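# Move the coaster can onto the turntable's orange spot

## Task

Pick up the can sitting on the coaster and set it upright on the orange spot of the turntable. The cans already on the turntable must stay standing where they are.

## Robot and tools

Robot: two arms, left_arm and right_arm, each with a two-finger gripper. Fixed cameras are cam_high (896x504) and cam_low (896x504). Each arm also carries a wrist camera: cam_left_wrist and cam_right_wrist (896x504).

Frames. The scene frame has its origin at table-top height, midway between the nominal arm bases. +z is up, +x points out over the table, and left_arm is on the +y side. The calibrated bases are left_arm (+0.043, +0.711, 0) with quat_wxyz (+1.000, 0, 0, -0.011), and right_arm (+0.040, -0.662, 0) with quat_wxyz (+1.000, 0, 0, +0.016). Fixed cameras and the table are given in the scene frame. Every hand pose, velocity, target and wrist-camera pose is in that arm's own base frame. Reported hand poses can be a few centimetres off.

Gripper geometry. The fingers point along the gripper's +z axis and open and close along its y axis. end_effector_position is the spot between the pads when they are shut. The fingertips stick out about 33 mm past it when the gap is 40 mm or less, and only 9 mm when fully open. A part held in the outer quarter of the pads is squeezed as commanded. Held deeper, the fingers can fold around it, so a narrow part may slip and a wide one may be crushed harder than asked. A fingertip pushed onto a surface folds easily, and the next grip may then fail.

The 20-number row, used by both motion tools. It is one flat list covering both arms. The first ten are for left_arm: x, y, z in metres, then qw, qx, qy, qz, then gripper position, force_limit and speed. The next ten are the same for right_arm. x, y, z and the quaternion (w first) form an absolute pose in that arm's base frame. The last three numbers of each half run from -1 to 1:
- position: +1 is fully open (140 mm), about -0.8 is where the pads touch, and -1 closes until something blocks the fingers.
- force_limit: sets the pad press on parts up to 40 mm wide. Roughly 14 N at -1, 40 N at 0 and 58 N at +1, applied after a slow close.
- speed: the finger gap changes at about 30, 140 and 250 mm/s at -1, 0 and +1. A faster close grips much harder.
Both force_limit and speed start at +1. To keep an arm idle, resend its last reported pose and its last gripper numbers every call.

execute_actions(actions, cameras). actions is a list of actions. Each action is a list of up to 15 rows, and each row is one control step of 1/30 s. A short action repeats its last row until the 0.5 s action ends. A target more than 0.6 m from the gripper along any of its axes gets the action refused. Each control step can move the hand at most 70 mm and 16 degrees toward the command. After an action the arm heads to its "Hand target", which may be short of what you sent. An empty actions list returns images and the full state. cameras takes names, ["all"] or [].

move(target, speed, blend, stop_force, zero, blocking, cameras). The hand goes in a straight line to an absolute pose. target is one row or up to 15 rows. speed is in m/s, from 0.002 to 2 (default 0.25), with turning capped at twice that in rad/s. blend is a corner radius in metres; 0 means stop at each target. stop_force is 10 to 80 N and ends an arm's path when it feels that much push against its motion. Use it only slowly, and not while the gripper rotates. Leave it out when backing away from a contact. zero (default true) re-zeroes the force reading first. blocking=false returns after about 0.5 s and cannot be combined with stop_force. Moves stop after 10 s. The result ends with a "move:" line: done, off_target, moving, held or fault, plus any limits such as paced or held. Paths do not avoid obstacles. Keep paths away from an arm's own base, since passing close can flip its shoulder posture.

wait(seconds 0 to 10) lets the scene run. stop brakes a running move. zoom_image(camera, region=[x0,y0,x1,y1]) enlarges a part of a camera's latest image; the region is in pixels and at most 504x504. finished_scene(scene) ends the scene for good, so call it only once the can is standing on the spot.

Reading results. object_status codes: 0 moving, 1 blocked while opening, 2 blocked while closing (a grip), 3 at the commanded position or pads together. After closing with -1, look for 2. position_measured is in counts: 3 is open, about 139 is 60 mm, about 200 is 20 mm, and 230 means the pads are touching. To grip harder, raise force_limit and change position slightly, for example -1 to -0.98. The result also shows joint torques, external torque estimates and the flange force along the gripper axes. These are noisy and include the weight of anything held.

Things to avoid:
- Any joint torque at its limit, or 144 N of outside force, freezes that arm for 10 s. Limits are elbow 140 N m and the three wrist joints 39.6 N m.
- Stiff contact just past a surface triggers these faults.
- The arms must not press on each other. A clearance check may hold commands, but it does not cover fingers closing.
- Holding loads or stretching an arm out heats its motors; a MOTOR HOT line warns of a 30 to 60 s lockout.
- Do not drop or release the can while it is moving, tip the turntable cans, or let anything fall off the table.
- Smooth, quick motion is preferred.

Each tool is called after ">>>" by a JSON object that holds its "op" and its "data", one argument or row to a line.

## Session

>>> {"op": "execute_actions", "data": {
  "actions": []
}}

>>> {"op": "zoom_image", "data": {
  "camera": "cam_high",
  "region": [290, 120, 500, 300]
}}

Scene clock: 0.00 s.
left_arm: end_effector_position=(+0.2335, +0.1401, +0.1955) position_measured=3 object_status=3 end_effector_quat_wxyz=(+0.010, +1.000, +0.011, -0.007) | right_arm: end_effector_position=(+0.3948, +0.8543, +0.2796) position_measured=3 object_status=3 end_effector_quat_wxyz=(-0.444, +0.706, -0.174, +0.524)
Joint positions: left_arm=[0.428 -0.409 2.333 -0.013 1.239 1.981] | right_arm=[1.385 0.527 1.816 -2.016 1.08 -1.33]
Joint velocities: within noise
Joint torques (N m): no reading
External joint torques (N m): no reading
Flange force (N): no reading
Hand target: left_arm +0.2335, +0.1401, +0.1955; +0.010, +1.000, +0.011, -0.007 | right_arm +0.3948, +0.8543, +0.2796; -0.444, +0.706, -0.174, +0.524
Tool commands: left_gripper/position=+1.0 left_gripper/force_limit=+1.0 left_gripper/speed=+1.0 right_gripper/position=+1.0 right_gripper/force_limit=+1.0 right_gripper/speed=+1.0
camera_calibration:
cam_left_wrist: T_world_to_cam=[[0.0261502, -0.999617, 0.00904492, 0.14555], [-0.936008, -0.0213072, 0.351333, 0.156097], [-0.351005, -0.0176535, -0.936207, 0.413307], [0, 0, 0, 1]] pos_world=[0.287375, 0.156117, 0.330783]
cam_right_wrist: T_world_to_cam=[[0.220811, -0.564014, -0.795695, 0.628761], [-0.670686, 0.504513, -0.543735, -0.0131961], [0.708112, 0.653724, -0.266874, -0.618553], [0, 0, 0, 1]] pos_world=[0.290317, 0.765651, 0.328051]

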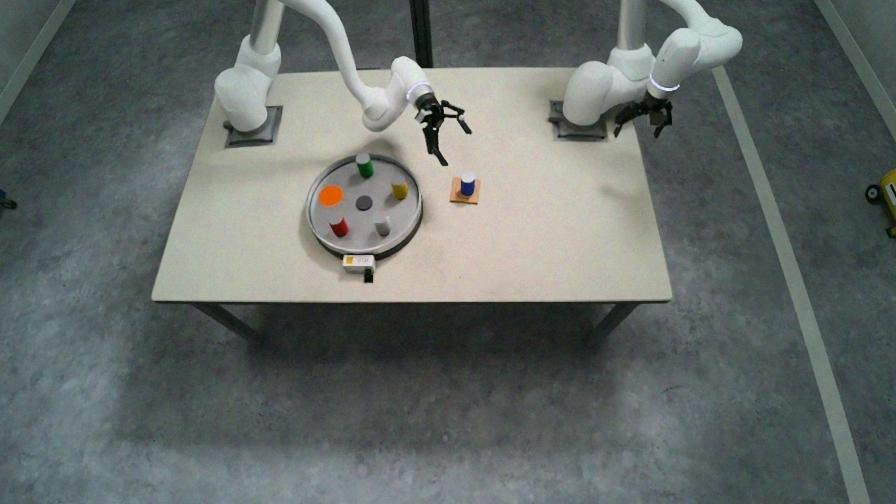

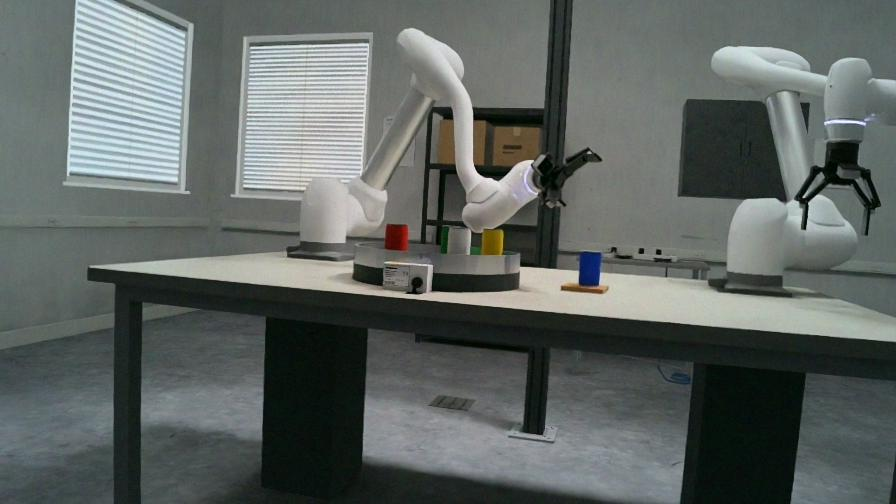

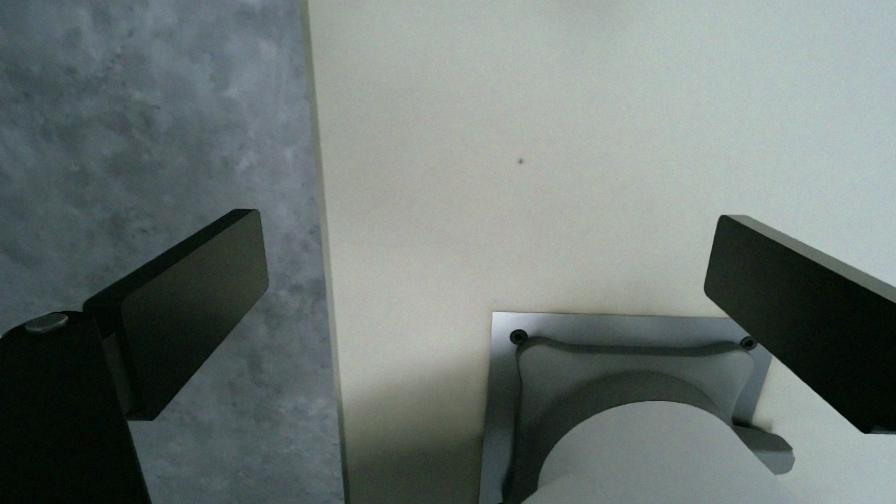

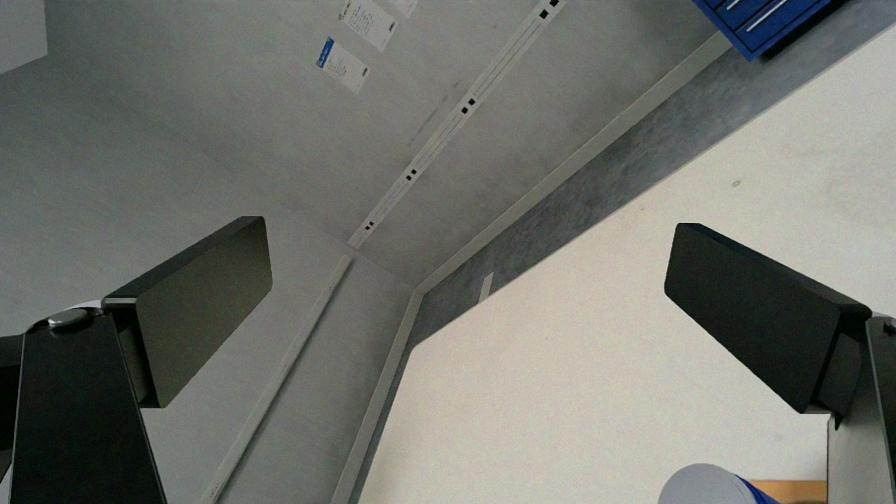

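Scaled by 2.400 from the camera's 896x504 image, which has a finer 1280x720 frame.

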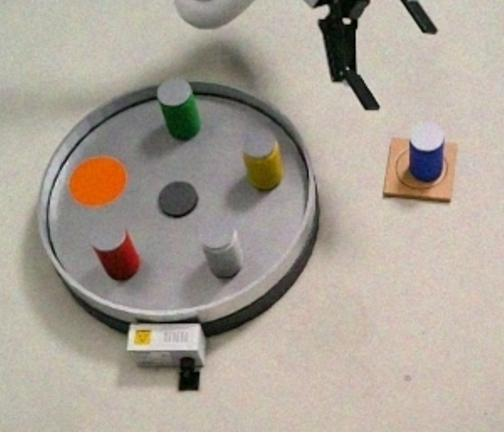

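>>> {"op": "move", "data": {
  "target": [
    [0.25,0.0,0.25,0,0.7071,0.7071,0,0.5,-0.5,0,0.42,0.78,0.42,-0.444,0.706,-0.174,0.524,1,1,1],
    [0.33,-0.2,0.25,0,0,1,0,0.5,-0.5,0,0.808,0.482,0.42,-0.2693,0.623,-0.3748,0.6318,1,1,1],
    [0.363,-0.459,0.2,0,0,1,0,0.5,-0.5,0,0.939,-0.059,0.42,-0.0706,0.4844,-0.5422,0.6831,1,1,1]
  ],
  "speed": 0.6,
  "blend": [0.06,0.08,0],
  "cameras": ["cam_high","cam_low","cam_left_wrist"]
}}

>>> {"op": "zoom_image", "data": {
  "camera": "cam_high",
  "region": [290, 120, 500, 300]
}}

Scene clock: 5.87 s.
left_arm: end_effector_position=(+0.3630, -0.4590, +0.2000) position_measured=66 object_status=3 end_effector_quat_wxyz=(+0.000, +0.000, +1.000, +0.000) | right_arm: end_effector_position=(+0.9390, -0.0589, +0.4201) position_measured=3 object_status=3 end_effector_quat_wxyz=(-0.071, +0.484, -0.542, +0.683)
Joint positions: left_arm=[-0.961 0.125 1.88 0 1.137 -2.531] | right_arm=[0.185 0.385 1.727 -1.888 0.994 -1.58]
Joint torques (N m): left_arm=[-1.95 -53.95 -38.31 4.48 0.82 -0.34] | right_arm=[1.85 -70.77 -33.94 -2.59 1.63 0.06]
External joint torques (N m): left_arm=[1.9 2.04 -0.42 -0.53 -0.8 0.34] | right_arm=[-1.84 -4.75 -2.06 -0.48 -0.04 -0.09]
Flange force (N): left_arm=[-5.4 -0.7 2.5] | right_arm=[6.4 -2.2 0.7]
Hand target: left_arm +0.3630, -0.4590, +0.2000; +0.000, +0.000, +1.000, +0.000 | right_arm +0.9390, -0.0590, +0.4200; -0.071, +0.484, -0.542, +0.683
Off the commanded pose: left_arm 0.000 m, 0 deg | right_arm 0.000 m, 0 deg.
move: done; limits=paced
camera_calibration:
cam_left_wrist: T_world_to_cam=[[-0.00433542, 0.999939, -0.0102051, 0.475929], [0.941366, 0.00752389, 0.337304, -0.402497], [0.33736, -0.00814435, -0.941341, 0.207876], [0, 0, 0, 1]] pos_world=[0.310831, -0.471178, 0.336303]
Images, in order (width x height): cam_high 896x504, cam_low 896x504, cam_left_wrist 896x504.

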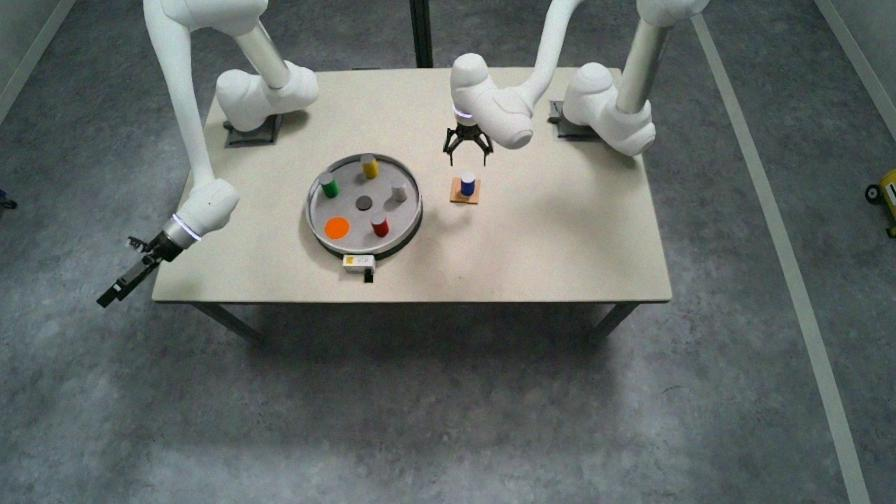

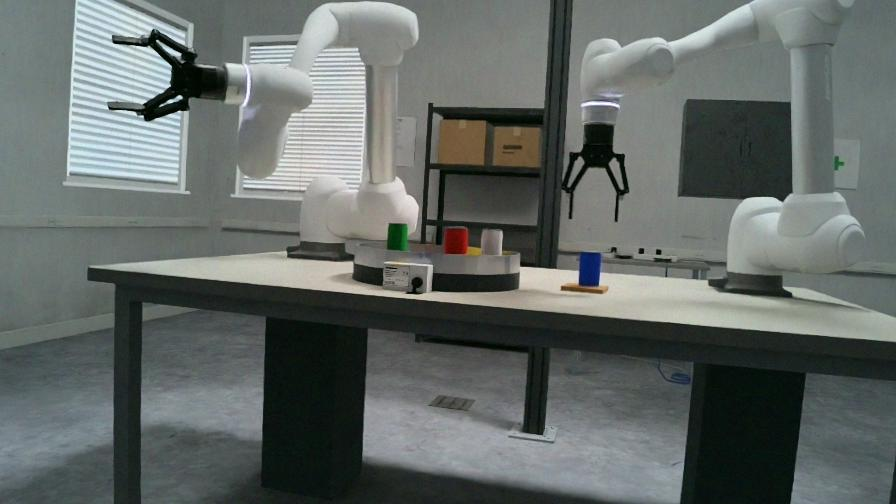

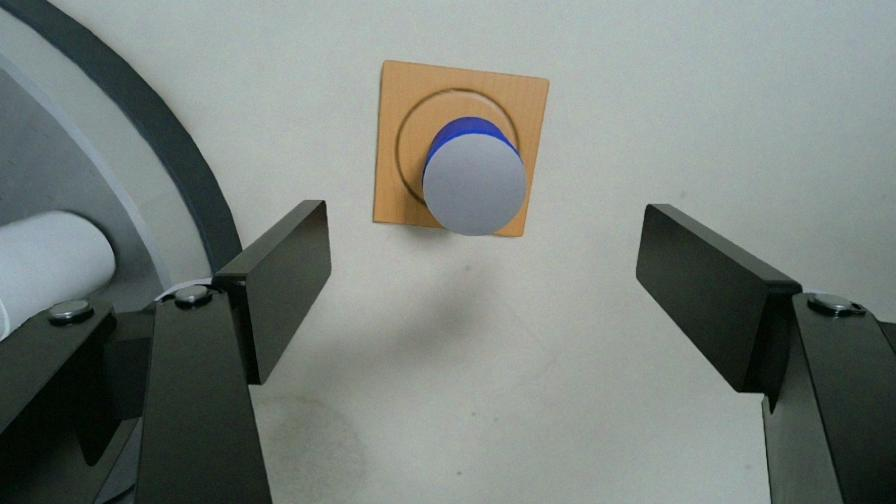

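Scaled by 2.400 from the camera's 896x504 image, which has a finer 1280x720 frame.

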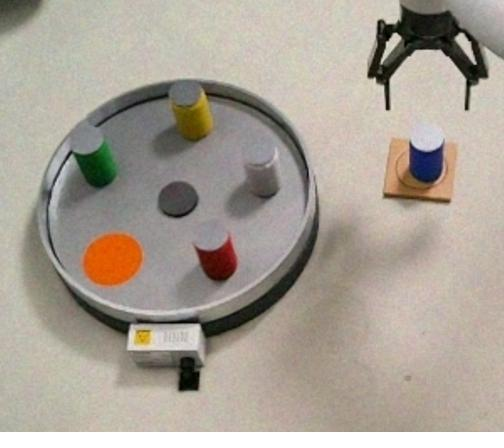

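>>> {"op": "move", "data": {
  "target": [
    [0.359,-0.461,0.19,0,0,1,0,0.5,-0.5,0,0.939,-0.059,0.42,-0.0706,0.4844,-0.5422,0.6831,1,1,1],
    [0.359,-0.461,0.094,0,0,1,0,0.5,-0.5,0,0.939,-0.059,0.42,-0.0706,0.4844,-0.5422,0.6831,1,1,1],
    [0.359,-0.461,0.094,0,0,1,0,-1,-0.5,-0.9,0.939,-0.059,0.42,-0.0706,0.4844,-0.5422,0.6831,1,1,1]
  ],
  "blend": [0.015,0,0],
  "speed": [0.25,0.2,0.2],
  "cameras": ["cam_low","cam_left_wrist"]
}}

>>> {"op": "zoom_image", "data": {
  "camera": "cam_low",
  "region": [530, 200, 650, 310]
}}

>>> {"op": "wait", "data": {
  "seconds": 0.4
}}

>>> {"op": "move", "data": {
  "target": [
    [0.359,-0.461,0.25,0,0,1,0,-1,-0.5,-0.9,0.939,-0.059,0.42,-0.0706,0.4844,-0.5422,0.6831,1,1,1],
    [0.447,-0.704,0.25,0,0,1,0,-1,-0.5,-0.9,0.939,-0.059,0.42,-0.0706,0.4844,-0.5422,0.6831,1,1,1]
  ],
  "blend": [0.05,0],
  "speed": 0.3,
  "cameras": ["cam_low","cam_left_wrist","cam_high"]
}}

>>> {"op": "wait", "data": {
  "seconds": 1.7,
  "cameras": ["cam_left_wrist","cam_low","cam_high"]
}}

>>> {"op": "zoom_image", "data": {
  "camera": "cam_low",
  "region": [450, 170, 530, 270]
}}

>>> {"op": "zoom_image", "data": {
  "camera": "cam_high",
  "region": [290, 120, 500, 300]
}}

Scene clock: 9.50 s.
left_arm: end_effector_position=(+0.3590, -0.4610, +0.0940) position_measured=151 object_status=2 end_effector_quat_wxyz=(+0.000, +0.000, +1.000, +0.000) | right_arm: end_effector_position=(+0.9390, -0.0590, +0.4200) position_measured=3 object_status=3 end_effector_quat_wxyz=(-0.071, +0.484, -0.542, +0.683)
Joint positions: left_arm=[-0.968 0.216 1.989 0 0.936 -2.539] | right_arm=[0.184 0.385 1.727 -1.888 0.994 -1.58]
Joint torques (N m): left_arm=[-1.84 -54.37 -30.48 4.13 0.43 -0.33] | right_arm=[2.09 -72.07 -34.11 -2.62 1.65 0.03]
External joint torques (N m): left_arm=[1.82 -2.38 -3.83 -0.64 -0.41 0.33] | right_arm=[-2.09 -3.48 -1.91 -0.44 -0.06 -0.07]
Flange force (N): left_arm=[-5.2 -0.7 -5.0] | right_arm=[4.9 -1.8 1.9]
Hand target: left_arm +0.3590, -0.4610, +0.0940; +0.000, +0.000, +1.000, +0.000 | right_arm +0.9390, -0.0590, +0.4200; -0.071, +0.484, -0.542, +0.683
Off the commanded pose: left_arm 0.000 m, 0 deg | right_arm 0.000 m, 0 deg.
move: done; blend cut to 0.0055 m at target 1
camera_calibration:
cam_left_wrist: T_world_to_cam=[[-0.00433464, 0.999939, -0.0102044, 0.476829], [0.941397, 0.00752215, 0.337216, -0.362953], [0.337272, -0.00814465, -0.941372, 0.109461], [0, 0, 0, 1]] pos_world=[0.306831, -0.473178, 0.230303]
Images, in order (width x height): cam_low 896x504, cam_left_wrist 896x504.

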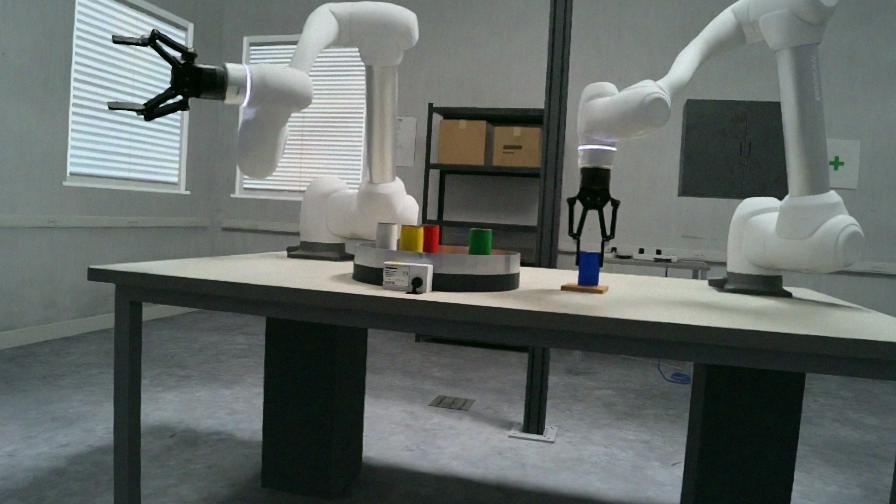

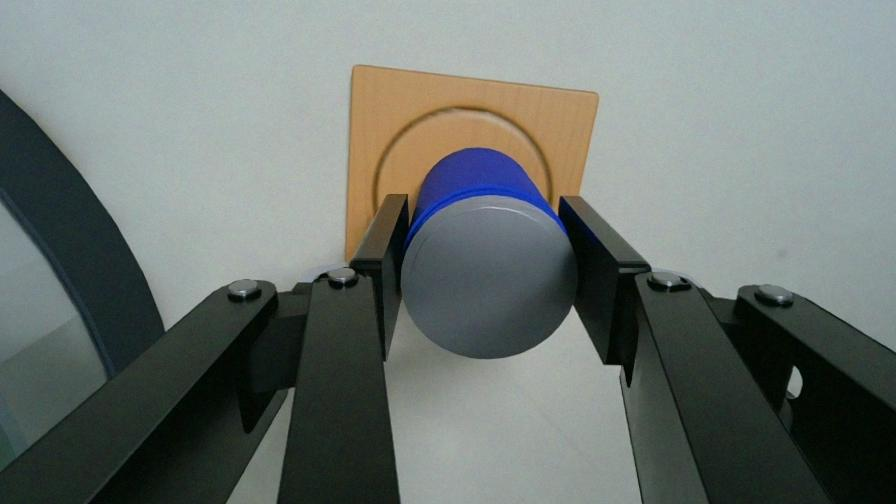

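Scaled by 4.200 from the camera's 896x504 image, which has a finer 1280x720 frame.

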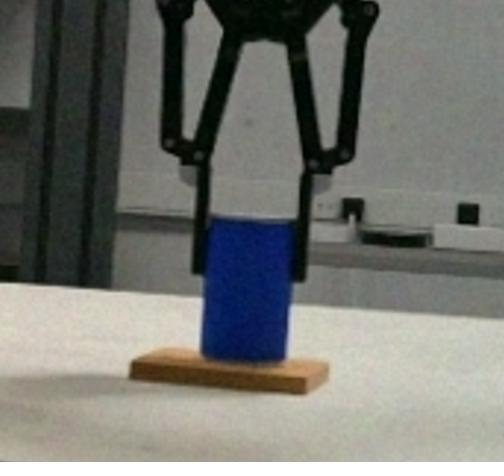

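Scene clock: 9.90 s.
left_arm: end_effector_position=(+0.3590, -0.4610, +0.0940) position_measured=151 object_status=2 end_effector_quat_wxyz=(+0.000, +0.000, +1.000, +0.000) | right_arm: end_effector_position=(+0.9390, -0.0590, +0.4200) position_measured=3 object_status=3 end_effector_quat_wxyz=(-0.071, +0.484, -0.542, +0.683)
Joint positions: left_arm=[-0.968 0.216 1.989 0 0.936 -2.539] | right_arm=[0.184 0.385 1.727 -1.888 0.994 -1.58]
Joint torques (N m): left_arm=[-1.88 -54.08 -30.71 4.13 0.46 -0.28] | right_arm=[1.95 -72.08 -34.18 -2.57 1.6 0.05]
External joint torques (N m): left_arm=[1.94 -2.63 -3.6 -0.64 -0.44 0.28] | right_arm=[-1.93 -3.39 -1.79 -0.49 -0.01 -0.08]
Flange force (N): left_arm=[-4.8 0.0 -5.0] | right_arm=[4.7 -1.7 1.6]
Hand target: left_arm +0.3590, -0.4610, +0.0940; +0.000, +0.000, +1.000, +0.000 | right_arm +0.9390, -0.0590, +0.4200; -0.071, +0.484, -0.542, +0.683
Tool commands: left_gripper/position=-1.0 left_gripper/force_limit=-0.5 left_gripper/speed=-0.9 right_gripper/position=+1.0 right_gripper/force_limit=+1.0 right_gripper/speed=+1.0
Off the commanded pose: left_arm 0.000 m, 0 deg | right_arm 0.000 m, 0 deg.
wait: 0.40 s; at rest by 0.17 s

Scene clock: 11.73 s.
left_arm: end_effector_position=(+0.4469, -0.7040, +0.2500) position_measured=151 object_status=2 end_effector_quat_wxyz=(+0.000, +0.000, +1.000, +0.000) | right_arm: end_effector_position=(+0.9390, -0.0590, +0.4200) position_measured=3 object_status=3 end_effector_quat_wxyz=(-0.071, +0.484, -0.542, +0.683)
Joint positions: left_arm=[-1.047 0.481 1.305 0 1.355 -2.617] | right_arm=[0.184 0.385 1.727 -1.888 0.994 -1.58]
Joint torques (N m): left_arm=[-2.85 -95.75 -41.88 4.77 0.84 -0.32] | right_arm=[1.86 -71.76 -34.1 -2.57 1.6 0.02]
External joint torques (N m): left_arm=[2.97 4.65 -0.02 -0.51 -0.82 0.32] | right_arm=[-1.86 -3.75 -1.92 -0.5 -0.01 -0.06]
Flange force (N): left_arm=[-7.1 -3.9 3.0] | right_arm=[5.1 -1.8 1.4]
Hand target: left_arm +0.4470, -0.7040, +0.2500; +0.000, +0.000, +1.000, +0.000 | right_arm +0.9390, -0.0590, +0.4200; -0.071, +0.484, -0.542, +0.683
Off the commanded pose: left_arm 0.000 m, 0 deg | right_arm 0.000 m, 0 deg.
move: done
camera_calibration:
cam_left_wrist: T_world_to_cam=[[-0.00430114, 0.999938, -0.010297, 0.72181], [0.941441, 0.00752078, 0.337094, -0.496484], [0.33715, -0.00824409, -0.941415, 0.224777], [0, 0, 0, 1]] pos_world=[0.394732, -0.716178, 0.386403]
Images, in order (width x height): cam_high 896x504, cam_low 896x504, cam_left_wrist 896x504.

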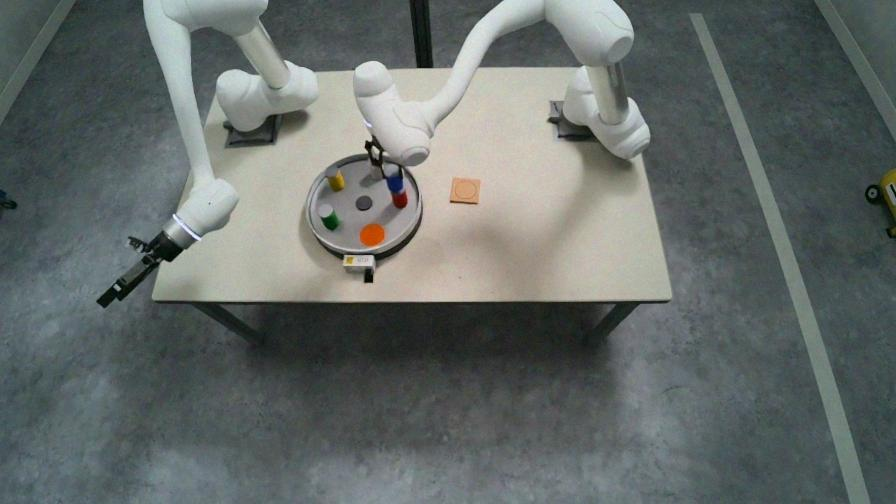

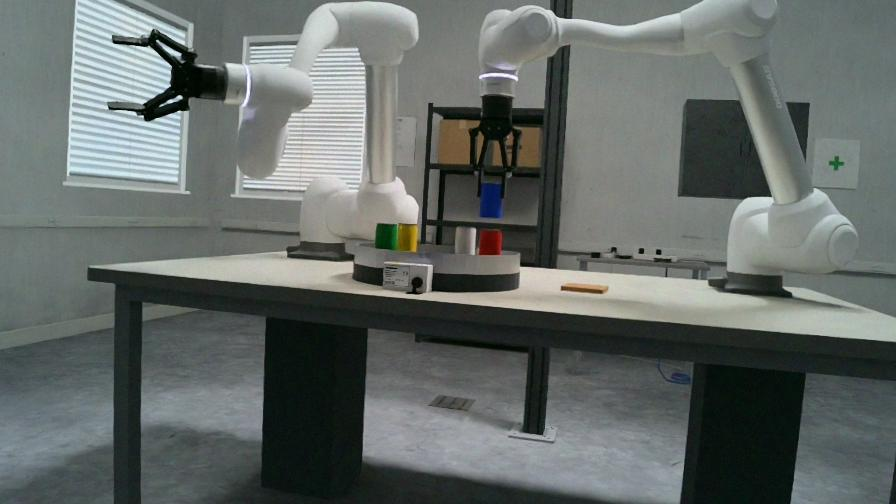

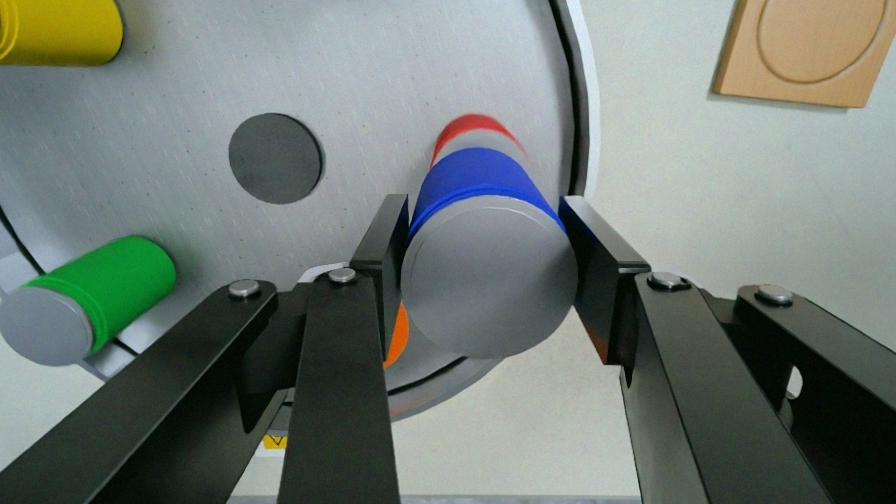

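Scene clock: 13.43 s.
left_arm: end_effector_position=(+0.4470, -0.7040, +0.2500) position_measured=151 object_status=2 end_effector_quat_wxyz=(+0.000, +0.000, +1.000, +0.000) | right_arm: end_effector_position=(+0.9390, -0.0590, +0.4200) position_measured=3 object_status=3 end_effector_quat_wxyz=(-0.071, +0.484, -0.542, +0.683)
Joint positions: left_arm=[-1.046 0.481 1.305 0 1.355 -2.617] | right_arm=[0.184 0.385 1.727 -1.888 0.994 -1.58]
Joint torques (N m): left_arm=[-2.02 -95.55 -42.45 4.84 0.88 -0.35] | right_arm=[1.94 -72.04 -34.19 -2.63 1.63 0.03]
External joint torques (N m): left_arm=[2.07 5.6 0.89 -0.61 -0.87 0.35] | right_arm=[-1.92 -3.54 -1.81 -0.44 -0.03 -0.07]
Flange force (N): left_arm=[-5.8 -3.8 4.6] | right_arm=[4.9 -1.7 1.5]
Hand target: left_arm +0.4470, -0.7040, +0.2500; +0.000, +0.000, +1.000, +0.000 | right_arm +0.9390, -0.0590, +0.4200; -0.071, +0.484, -0.542, +0.683
Tool commands: left_gripper/position=-1.0 left_gripper/force_limit=-0.5 left_gripper/speed=-0.9 right_gripper/position=+1.0 right_gripper/force_limit=+1.0 right_gripper/speed=+1.0
Off the commanded pose: left_arm 0.000 m, 0 deg | right_arm 0.000 m, 0 deg.
wait: 1.70 s; at rest by 0.17 s
camera_calibration:
cam_left_wrist: T_world_to_cam=[[-0.00433464, 0.999939, -0.0102044, 0.721788], [0.941397, 0.00752215, 0.337216, -0.496573], [0.337272, -0.00814465, -0.941372, 0.224656], [0, 0, 0, 1]] pos_world=[0.394831, -0.716178, 0.386303]
Images, in order (width x height): cam_high 896x504, cam_low 896x504, cam_left_wrist 896x504.

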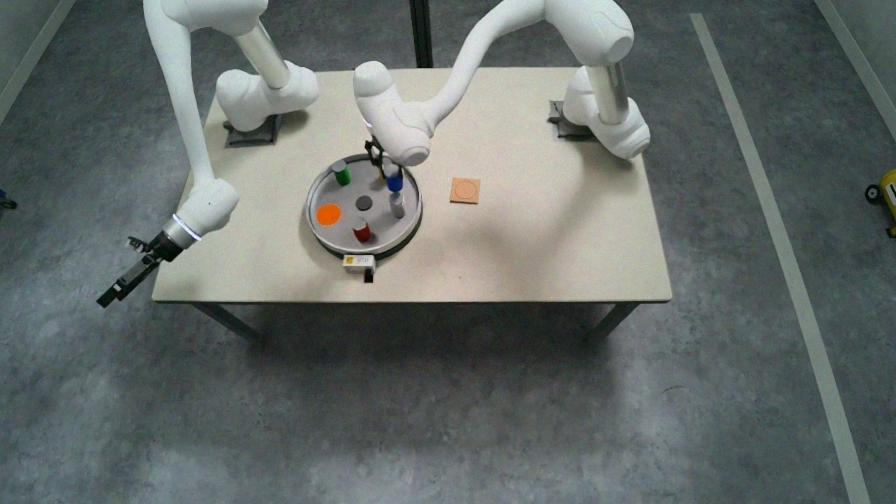

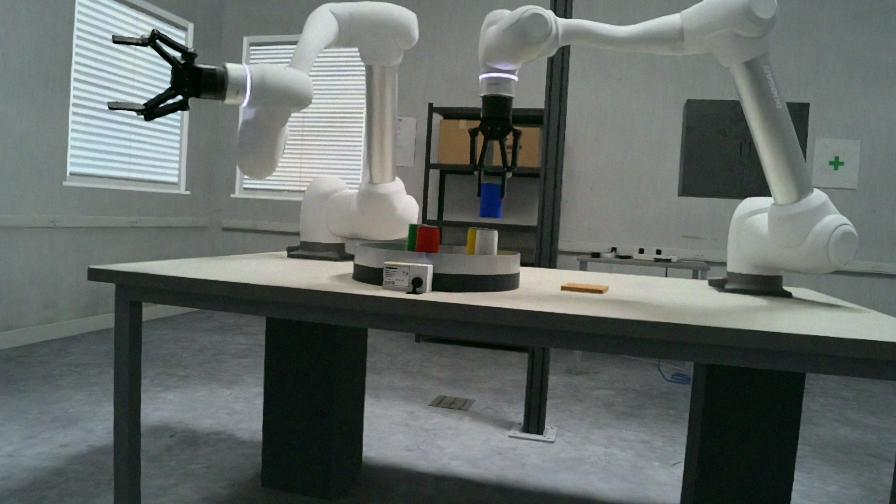

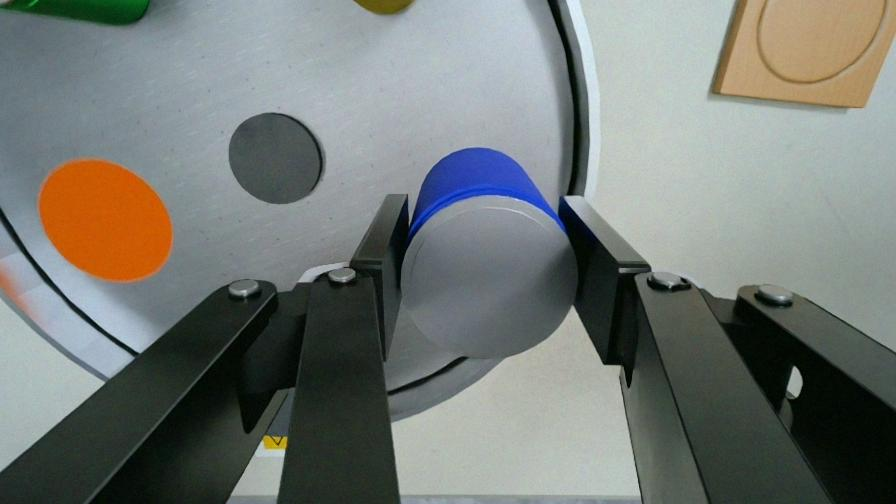

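Scaled by 5.040 from the camera's 896x504 image, which has a finer 1280x720 frame.

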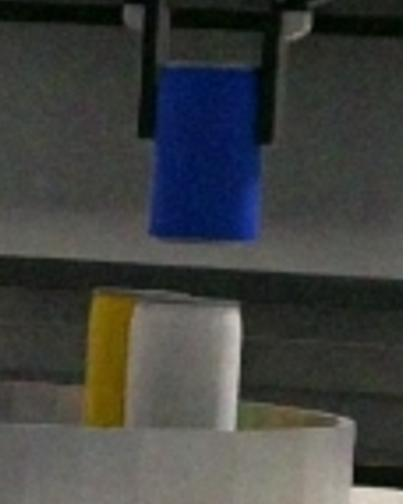

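Scaled by 2.400 from the camera's 896x504 image, which has a finer 1280x720 frame.

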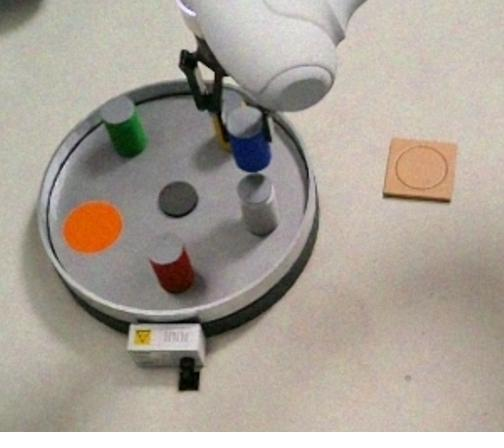

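>>> {"op": "move", "data": {
  "target": [0.447,-0.704,0.235,0,0,1,0,-1,-0.5,-0.9,0.939,-0.059,0.42,-0.0706,0.4844,-0.5422,0.6831,1,1,1],
  "speed": 0.1
}}

>>> {"op": "wait", "data": {
  "seconds": 5
}}

Scene clock: 14.80 s.
left_arm: end_effector_position=(+0.4470, -0.7040, +0.2350) position_measured=151 object_status=2 end_effector_quat_wxyz=(+0.000, +0.000, +1.000, +0.000) | right_arm: end_effector_position=(+0.9390, -0.0590, +0.4200) position_measured=3 object_status=3 end_effector_quat_wxyz=(-0.071, +0.484, -0.542, +0.683)
Joint positions: left_arm=[-1.046 0.487 1.324 0 1.331 -2.617] | right_arm=[0.184 0.385 1.727 -1.888 0.994 -1.58]
Joint torques (N m): left_arm=[-1.7 -95.68 -42.23 4.81 0.83 -0.3] | right_arm=[1.71 -71.75 -34.18 -2.57 1.58 0.01]
External joint torques (N m): left_arm=[1.62 5.06 0.82 -0.6 -0.81 0.3] | right_arm=[-1.73 -3.75 -1.84 -0.51 0.01 -0.05]
Flange force (N): left_arm=[-4.9 -3.4 4.3] | right_arm=[5.0 -1.7 1.1]
Hand target: left_arm +0.4470, -0.7040, +0.2350; +0.000, +0.000, +1.000, +0.000 | right_arm +0.9390, -0.0590, +0.4200; -0.071, +0.484, -0.542, +0.683
Off the commanded pose: left_arm 0.000 m, 0 deg | right_arm 0.000 m, 0 deg.
move: done

Scene clock: 19.80 s.
left_arm: end_effector_position=(+0.4470, -0.7040, +0.2350) position_measured=151 object_status=2 end_effector_quat_wxyz=(+0.000, +0.000, +1.000, +0.000) | right_arm: end_effector_position=(+0.9390, -0.0590, +0.4200) position_measured=3 object_status=3 end_effector_quat_wxyz=(-0.071, +0.484, -0.542, +0.683)
Joint positions: left_arm=[-1.046 0.487 1.324 0 1.331 -2.617] | right_arm=[0.184 0.385 1.727 -1.888 0.994 -1.58]
Joint torques (N m): left_arm=[-2.18 -95.81 -42.13 4.78 0.84 -0.3] | right_arm=[1.93 -72.14 -34.13 -2.64 1.6 0.06]
External joint torques (N m): left_arm=[2.06 4.19 0.4 -0.54 -0.82 0.3] | right_arm=[-1.92 -3.31 -1.79 -0.42 -0.01 -0.1]
Flange force (N): left_arm=[-5.2 -2.9 3.5] | right_arm=[4.6 -1.8 1.6]
Hand target: left_arm +0.4470, -0.7040, +0.2350; +0.000, +0.000, +1.000, +0.000 | right_arm +0.9390, -0.0590, +0.4200; -0.071, +0.484, -0.542, +0.683
Tool commands: left_gripper/position=-1.0 left_gripper/force_limit=-0.5 left_gripper/speed=-0.9 right_gripper/position=+1.0 right_gripper/force_limit=+1.0 right_gripper/speed=+1.0
Off the commanded pose: left_arm 0.000 m, 0 deg | right_arm 0.000 m, 0 deg.
wait: 5.00 s; at rest by 0.17 s

>>> {"op": "wait", "data": {
  "seconds": 2.8
}}

>>> {"op": "move", "data": {
  "target": [0.447,-0.704,0.1405,0,0,1,0,-1,-0.5,-0.9,0.939,-0.059,0.42,-0.0706,0.4844,-0.5422,0.6831,1,1,1]
}}

>>> {"op": "execute_actions", "data": {
  "actions": [
    [[0.447,-0.704,0.1405,0,0,1,0,0.3,-0.5,0,0.939,-0.059,0.42,-0.0706,0.4844,-0.5422,0.6831,1,1,1]]
  ]
}}

>>> {"op": "move", "data": {
  "target": [0.447,-0.704,0.26,0,0,1,0,0.3,-0.5,0,0.939,-0.059,0.42,-0.0706,0.4844,-0.5422,0.6831,1,1,1],
  "cameras": ["cam_high","cam_low","cam_left_wrist"]
}}

>>> {"op": "zoom_image", "data": {
  "camera": "cam_high",
  "region": [290, 120, 500, 300]
}}

Scene clock: 23.30 s.
left_arm: end_effector_position=(+0.4470, -0.7040, +0.2350) position_measured=151 object_status=2 end_effector_quat_wxyz=(+0.000, +0.000, +1.000, +0.000) | right_arm: end_effector_position=(+0.9390, -0.0590, +0.4200) position_measured=3 object_status=3 end_effector_quat_wxyz=(-0.071, +0.484, -0.542, +0.683)
Joint positions: left_arm=[-1.046 0.487 1.324 0 1.331 -2.617] | right_arm=[0.184 0.385 1.727 -1.888 0.994 -1.58]
Joint torques (N m): left_arm=[-2.18 -95.85 -42.16 4.75 0.84 -0.29] | right_arm=[1.51 -71.93 -34.15 -2.65 1.64 0]
External joint torques (N m): left_arm=[2.03 4.49 0.54 -0.52 -0.81 0.29] | right_arm=[-1.51 -3.5 -1.78 -0.41 -0.05 -0.04]
Flange force (N): left_arm=[-5.2 -3.0 3.8] | right_arm=[4.6 -1.8 1.1]
Hand target: left_arm +0.4470, -0.7040, +0.2350; +0.000, +0.000, +1.000, +0.000 | right_arm +0.9390, -0.0590, +0.4200; -0.071, +0.484, -0.542, +0.683
Tool commands: left_gripper/position=-1.0 left_gripper/force_limit=-0.5 left_gripper/speed=-0.9 right_gripper/position=+1.0 right_gripper/force_limit=+1.0 right_gripper/speed=+1.0
Off the commanded pose: left_arm 0.000 m, 0 deg | right_arm 0.000 m, 0 deg.
wait: 2.80 s; at rest from the start

Scene clock: 24.07 s.
left_arm: end_effector_position=(+0.4470, -0.7040, +0.1405) position_measured=151 object_status=2 end_effector_quat_wxyz=(+0.000, +0.000, +1.000, +0.000) | right_arm: end_effector_position=(+0.9390, -0.0590, +0.4200) position_measured=3 object_status=3 end_effector_quat_wxyz=(-0.071, +0.484, -0.542, +0.683)
Joint positions: left_arm=[-1.046 0.535 1.426 0 1.18 -2.617] | right_arm=[0.184 0.385 1.727 -1.888 0.994 -1.58]
Joint torques (N m): left_arm=[-2.18 -98.13 -40.07 4.57 0.85 -0.29] | right_arm=[1.65 -71.85 -34.01 -2.58 1.59 0.04]
External joint torques (N m): left_arm=[2.33 4.55 0.49 -0.55 -0.84 0.29] | right_arm=[-1.64 -3.67 -1.99 -0.49 0 -0.08]
Flange force (N): left_arm=[-5.3 -2.6 4.6] | right_arm=[4.7 -2.1 1.3]
Hand target: left_arm +0.4470, -0.7040, +0.1405; +0.000, +0.000, +1.000, +0.000 | right_arm +0.9390, -0.0590, +0.4200; -0.071, +0.484, -0.542, +0.683
Off the commanded pose: left_arm 0.000 m, 0 deg | right_arm 0.000 m, 0 deg.
move: done

Scene clock: 24.77 s.
left_arm: end_effector_position=(+0.4470, -0.7040, +0.1405) position_measured=91 object_status=3 end_effector_quat_wxyz=(+0.000, +0.000, +1.000, +0.000) | right_arm: end_effector_position=(+0.9390, -0.0590, +0.4200) position_measured=3 object_status=3 end_effector_quat_wxyz=(-0.071, +0.484, -0.542, +0.683)
Joint positions: left_arm=[-1.046 0.535 1.426 0 1.18 -2.617] | right_arm=[0.184 0.385 1.727 -1.888 0.994 -1.58]
Joint torques (N m): left_arm=[-2.39 -96.54 -39.22 4.56 0.83 -0.27] | right_arm=[1.75 -72.01 -34.26 -2.61 1.62 0.02]
External joint torques (N m): left_arm=[2.56 2.5 -0.51 -0.52 -0.82 0.27] | right_arm=[-1.77 -3.54 -1.8 -0.47 -0.03 -0.06]
Flange force (N): left_arm=[-5.2 -1.9 2.3] | right_arm=[4.8 -1.7 1.4]
Hand target: left_arm +0.4470, -0.7040, +0.1405; +0.000, +0.000, +1.000, +0.000 | right_arm +0.9390, -0.0590, +0.4200; -0.071, +0.484, -0.542, +0.683
Off the commanded pose: left_arm 0.000 m, 0 deg | right_arm 0.000 m, 0 deg.
Step readings (end_effector_position of left_arm | right_arm):
0: (+0.4470, -0.7040, +0.1405) | (+0.9390, -0.0590, +0.4200)
1: (+0.4470, -0.7040, +0.1405) | (+0.9390, -0.0590, +0.4200)
2: (+0.4470, -0.7040, +0.1405) | (+0.9390, -0.0590, +0.4200)
4: (+0.4470, -0.7040, +0.1405) | (+0.9390, -0.0590, +0.4200)
8: (+0.4470, -0.7040, +0.1405) | (+0.9390, -0.0590, +0.4200)
15: (+0.4470, -0.7040, +0.1405) | (+0.9390, -0.0590, +0.4200)

Scene clock: 25.63 s.
left_arm: end_effector_position=(+0.4470, -0.7040, +0.2600) position_measured=91 object_status=3 end_effector_quat_wxyz=(+0.000, +0.000, +1.000, +0.000) | right_arm: end_effector_position=(+0.9390, -0.0590, +0.4200) position_measured=3 object_status=3 end_effector_quat_wxyz=(-0.071, +0.484, -0.542, +0.683)
Joint positions: left_arm=[-1.046 0.478 1.292 0 1.372 -2.617] | right_arm=[0.184 0.385 1.727 -1.888 0.994 -1.58]
Joint torques (N m): left_arm=[-2.05 -93.77 -41.11 4.82 0.79 -0.32] | right_arm=[1.56 -71.84 -34.18 -2.58 1.6 -0.02]
External joint torques (N m): left_arm=[1.98 3.41 -0.79 -0.56 -0.78 0.32] | right_arm=[-1.56 -3.73 -1.92 -0.5 -0.01 -0.01]
Flange force (N): left_arm=[-6.1 -4.5 1.4] | right_arm=[4.8 -1.9 1.1]
Hand target: left_arm +0.4470, -0.7040, +0.2600; +0.000, +0.000, +1.000, +0.000 | right_arm +0.9390, -0.0590, +0.4200; -0.071, +0.484, -0.542, +0.683
Off the commanded pose: left_arm 0.000 m, 0 deg | right_arm 0.000 m, 0 deg.
move: done
camera_calibration:
cam_left_wrist: T_world_to_cam=[[-0.00427692, 0.99994, -0.0100763, 0.721818], [0.941366, 0.0074254, 0.337306, -0.500038], [0.33736, -0.00804288, -0.941341, 0.234096], [0, 0, 0, 1]] pos_world=[0.394831, -0.716179, 0.396303]
Images, in order (width x height): cam_high 896x504, cam_low 896x504, cam_left_wrist 896x504.

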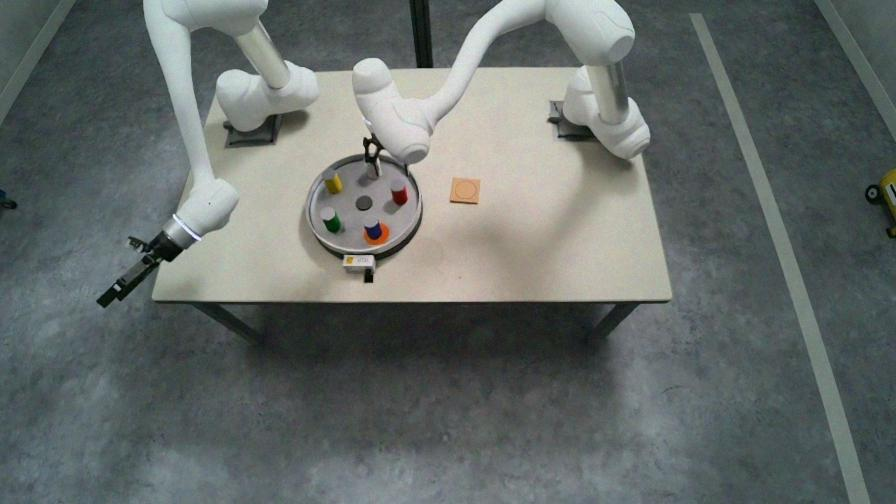

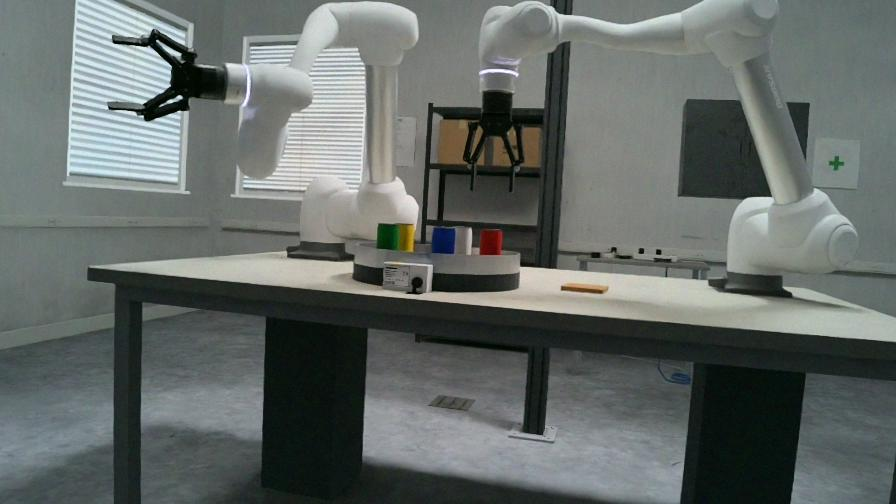

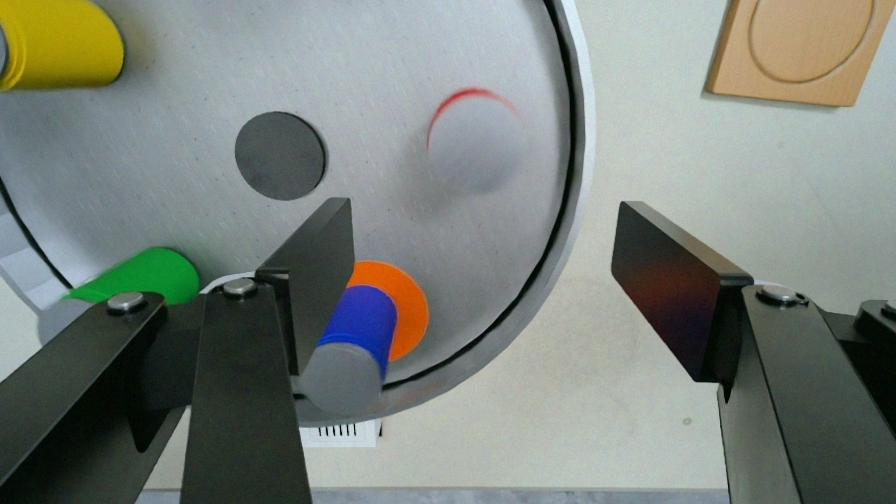

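Scaled by 2.400 from the camera's 896x504 image, which has a finer 1280x720 frame.

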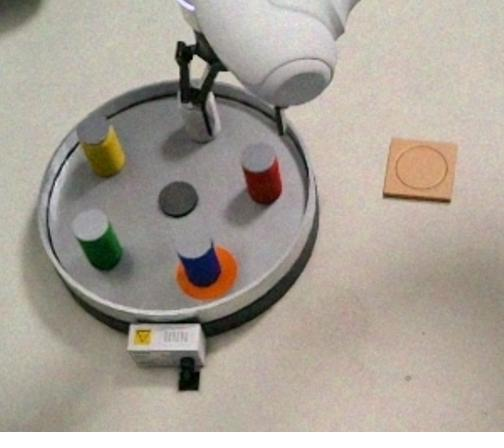

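>>> {"op": "finished_scene", "data": {
  "scene": 2
}}

The scene is finished: the task was done.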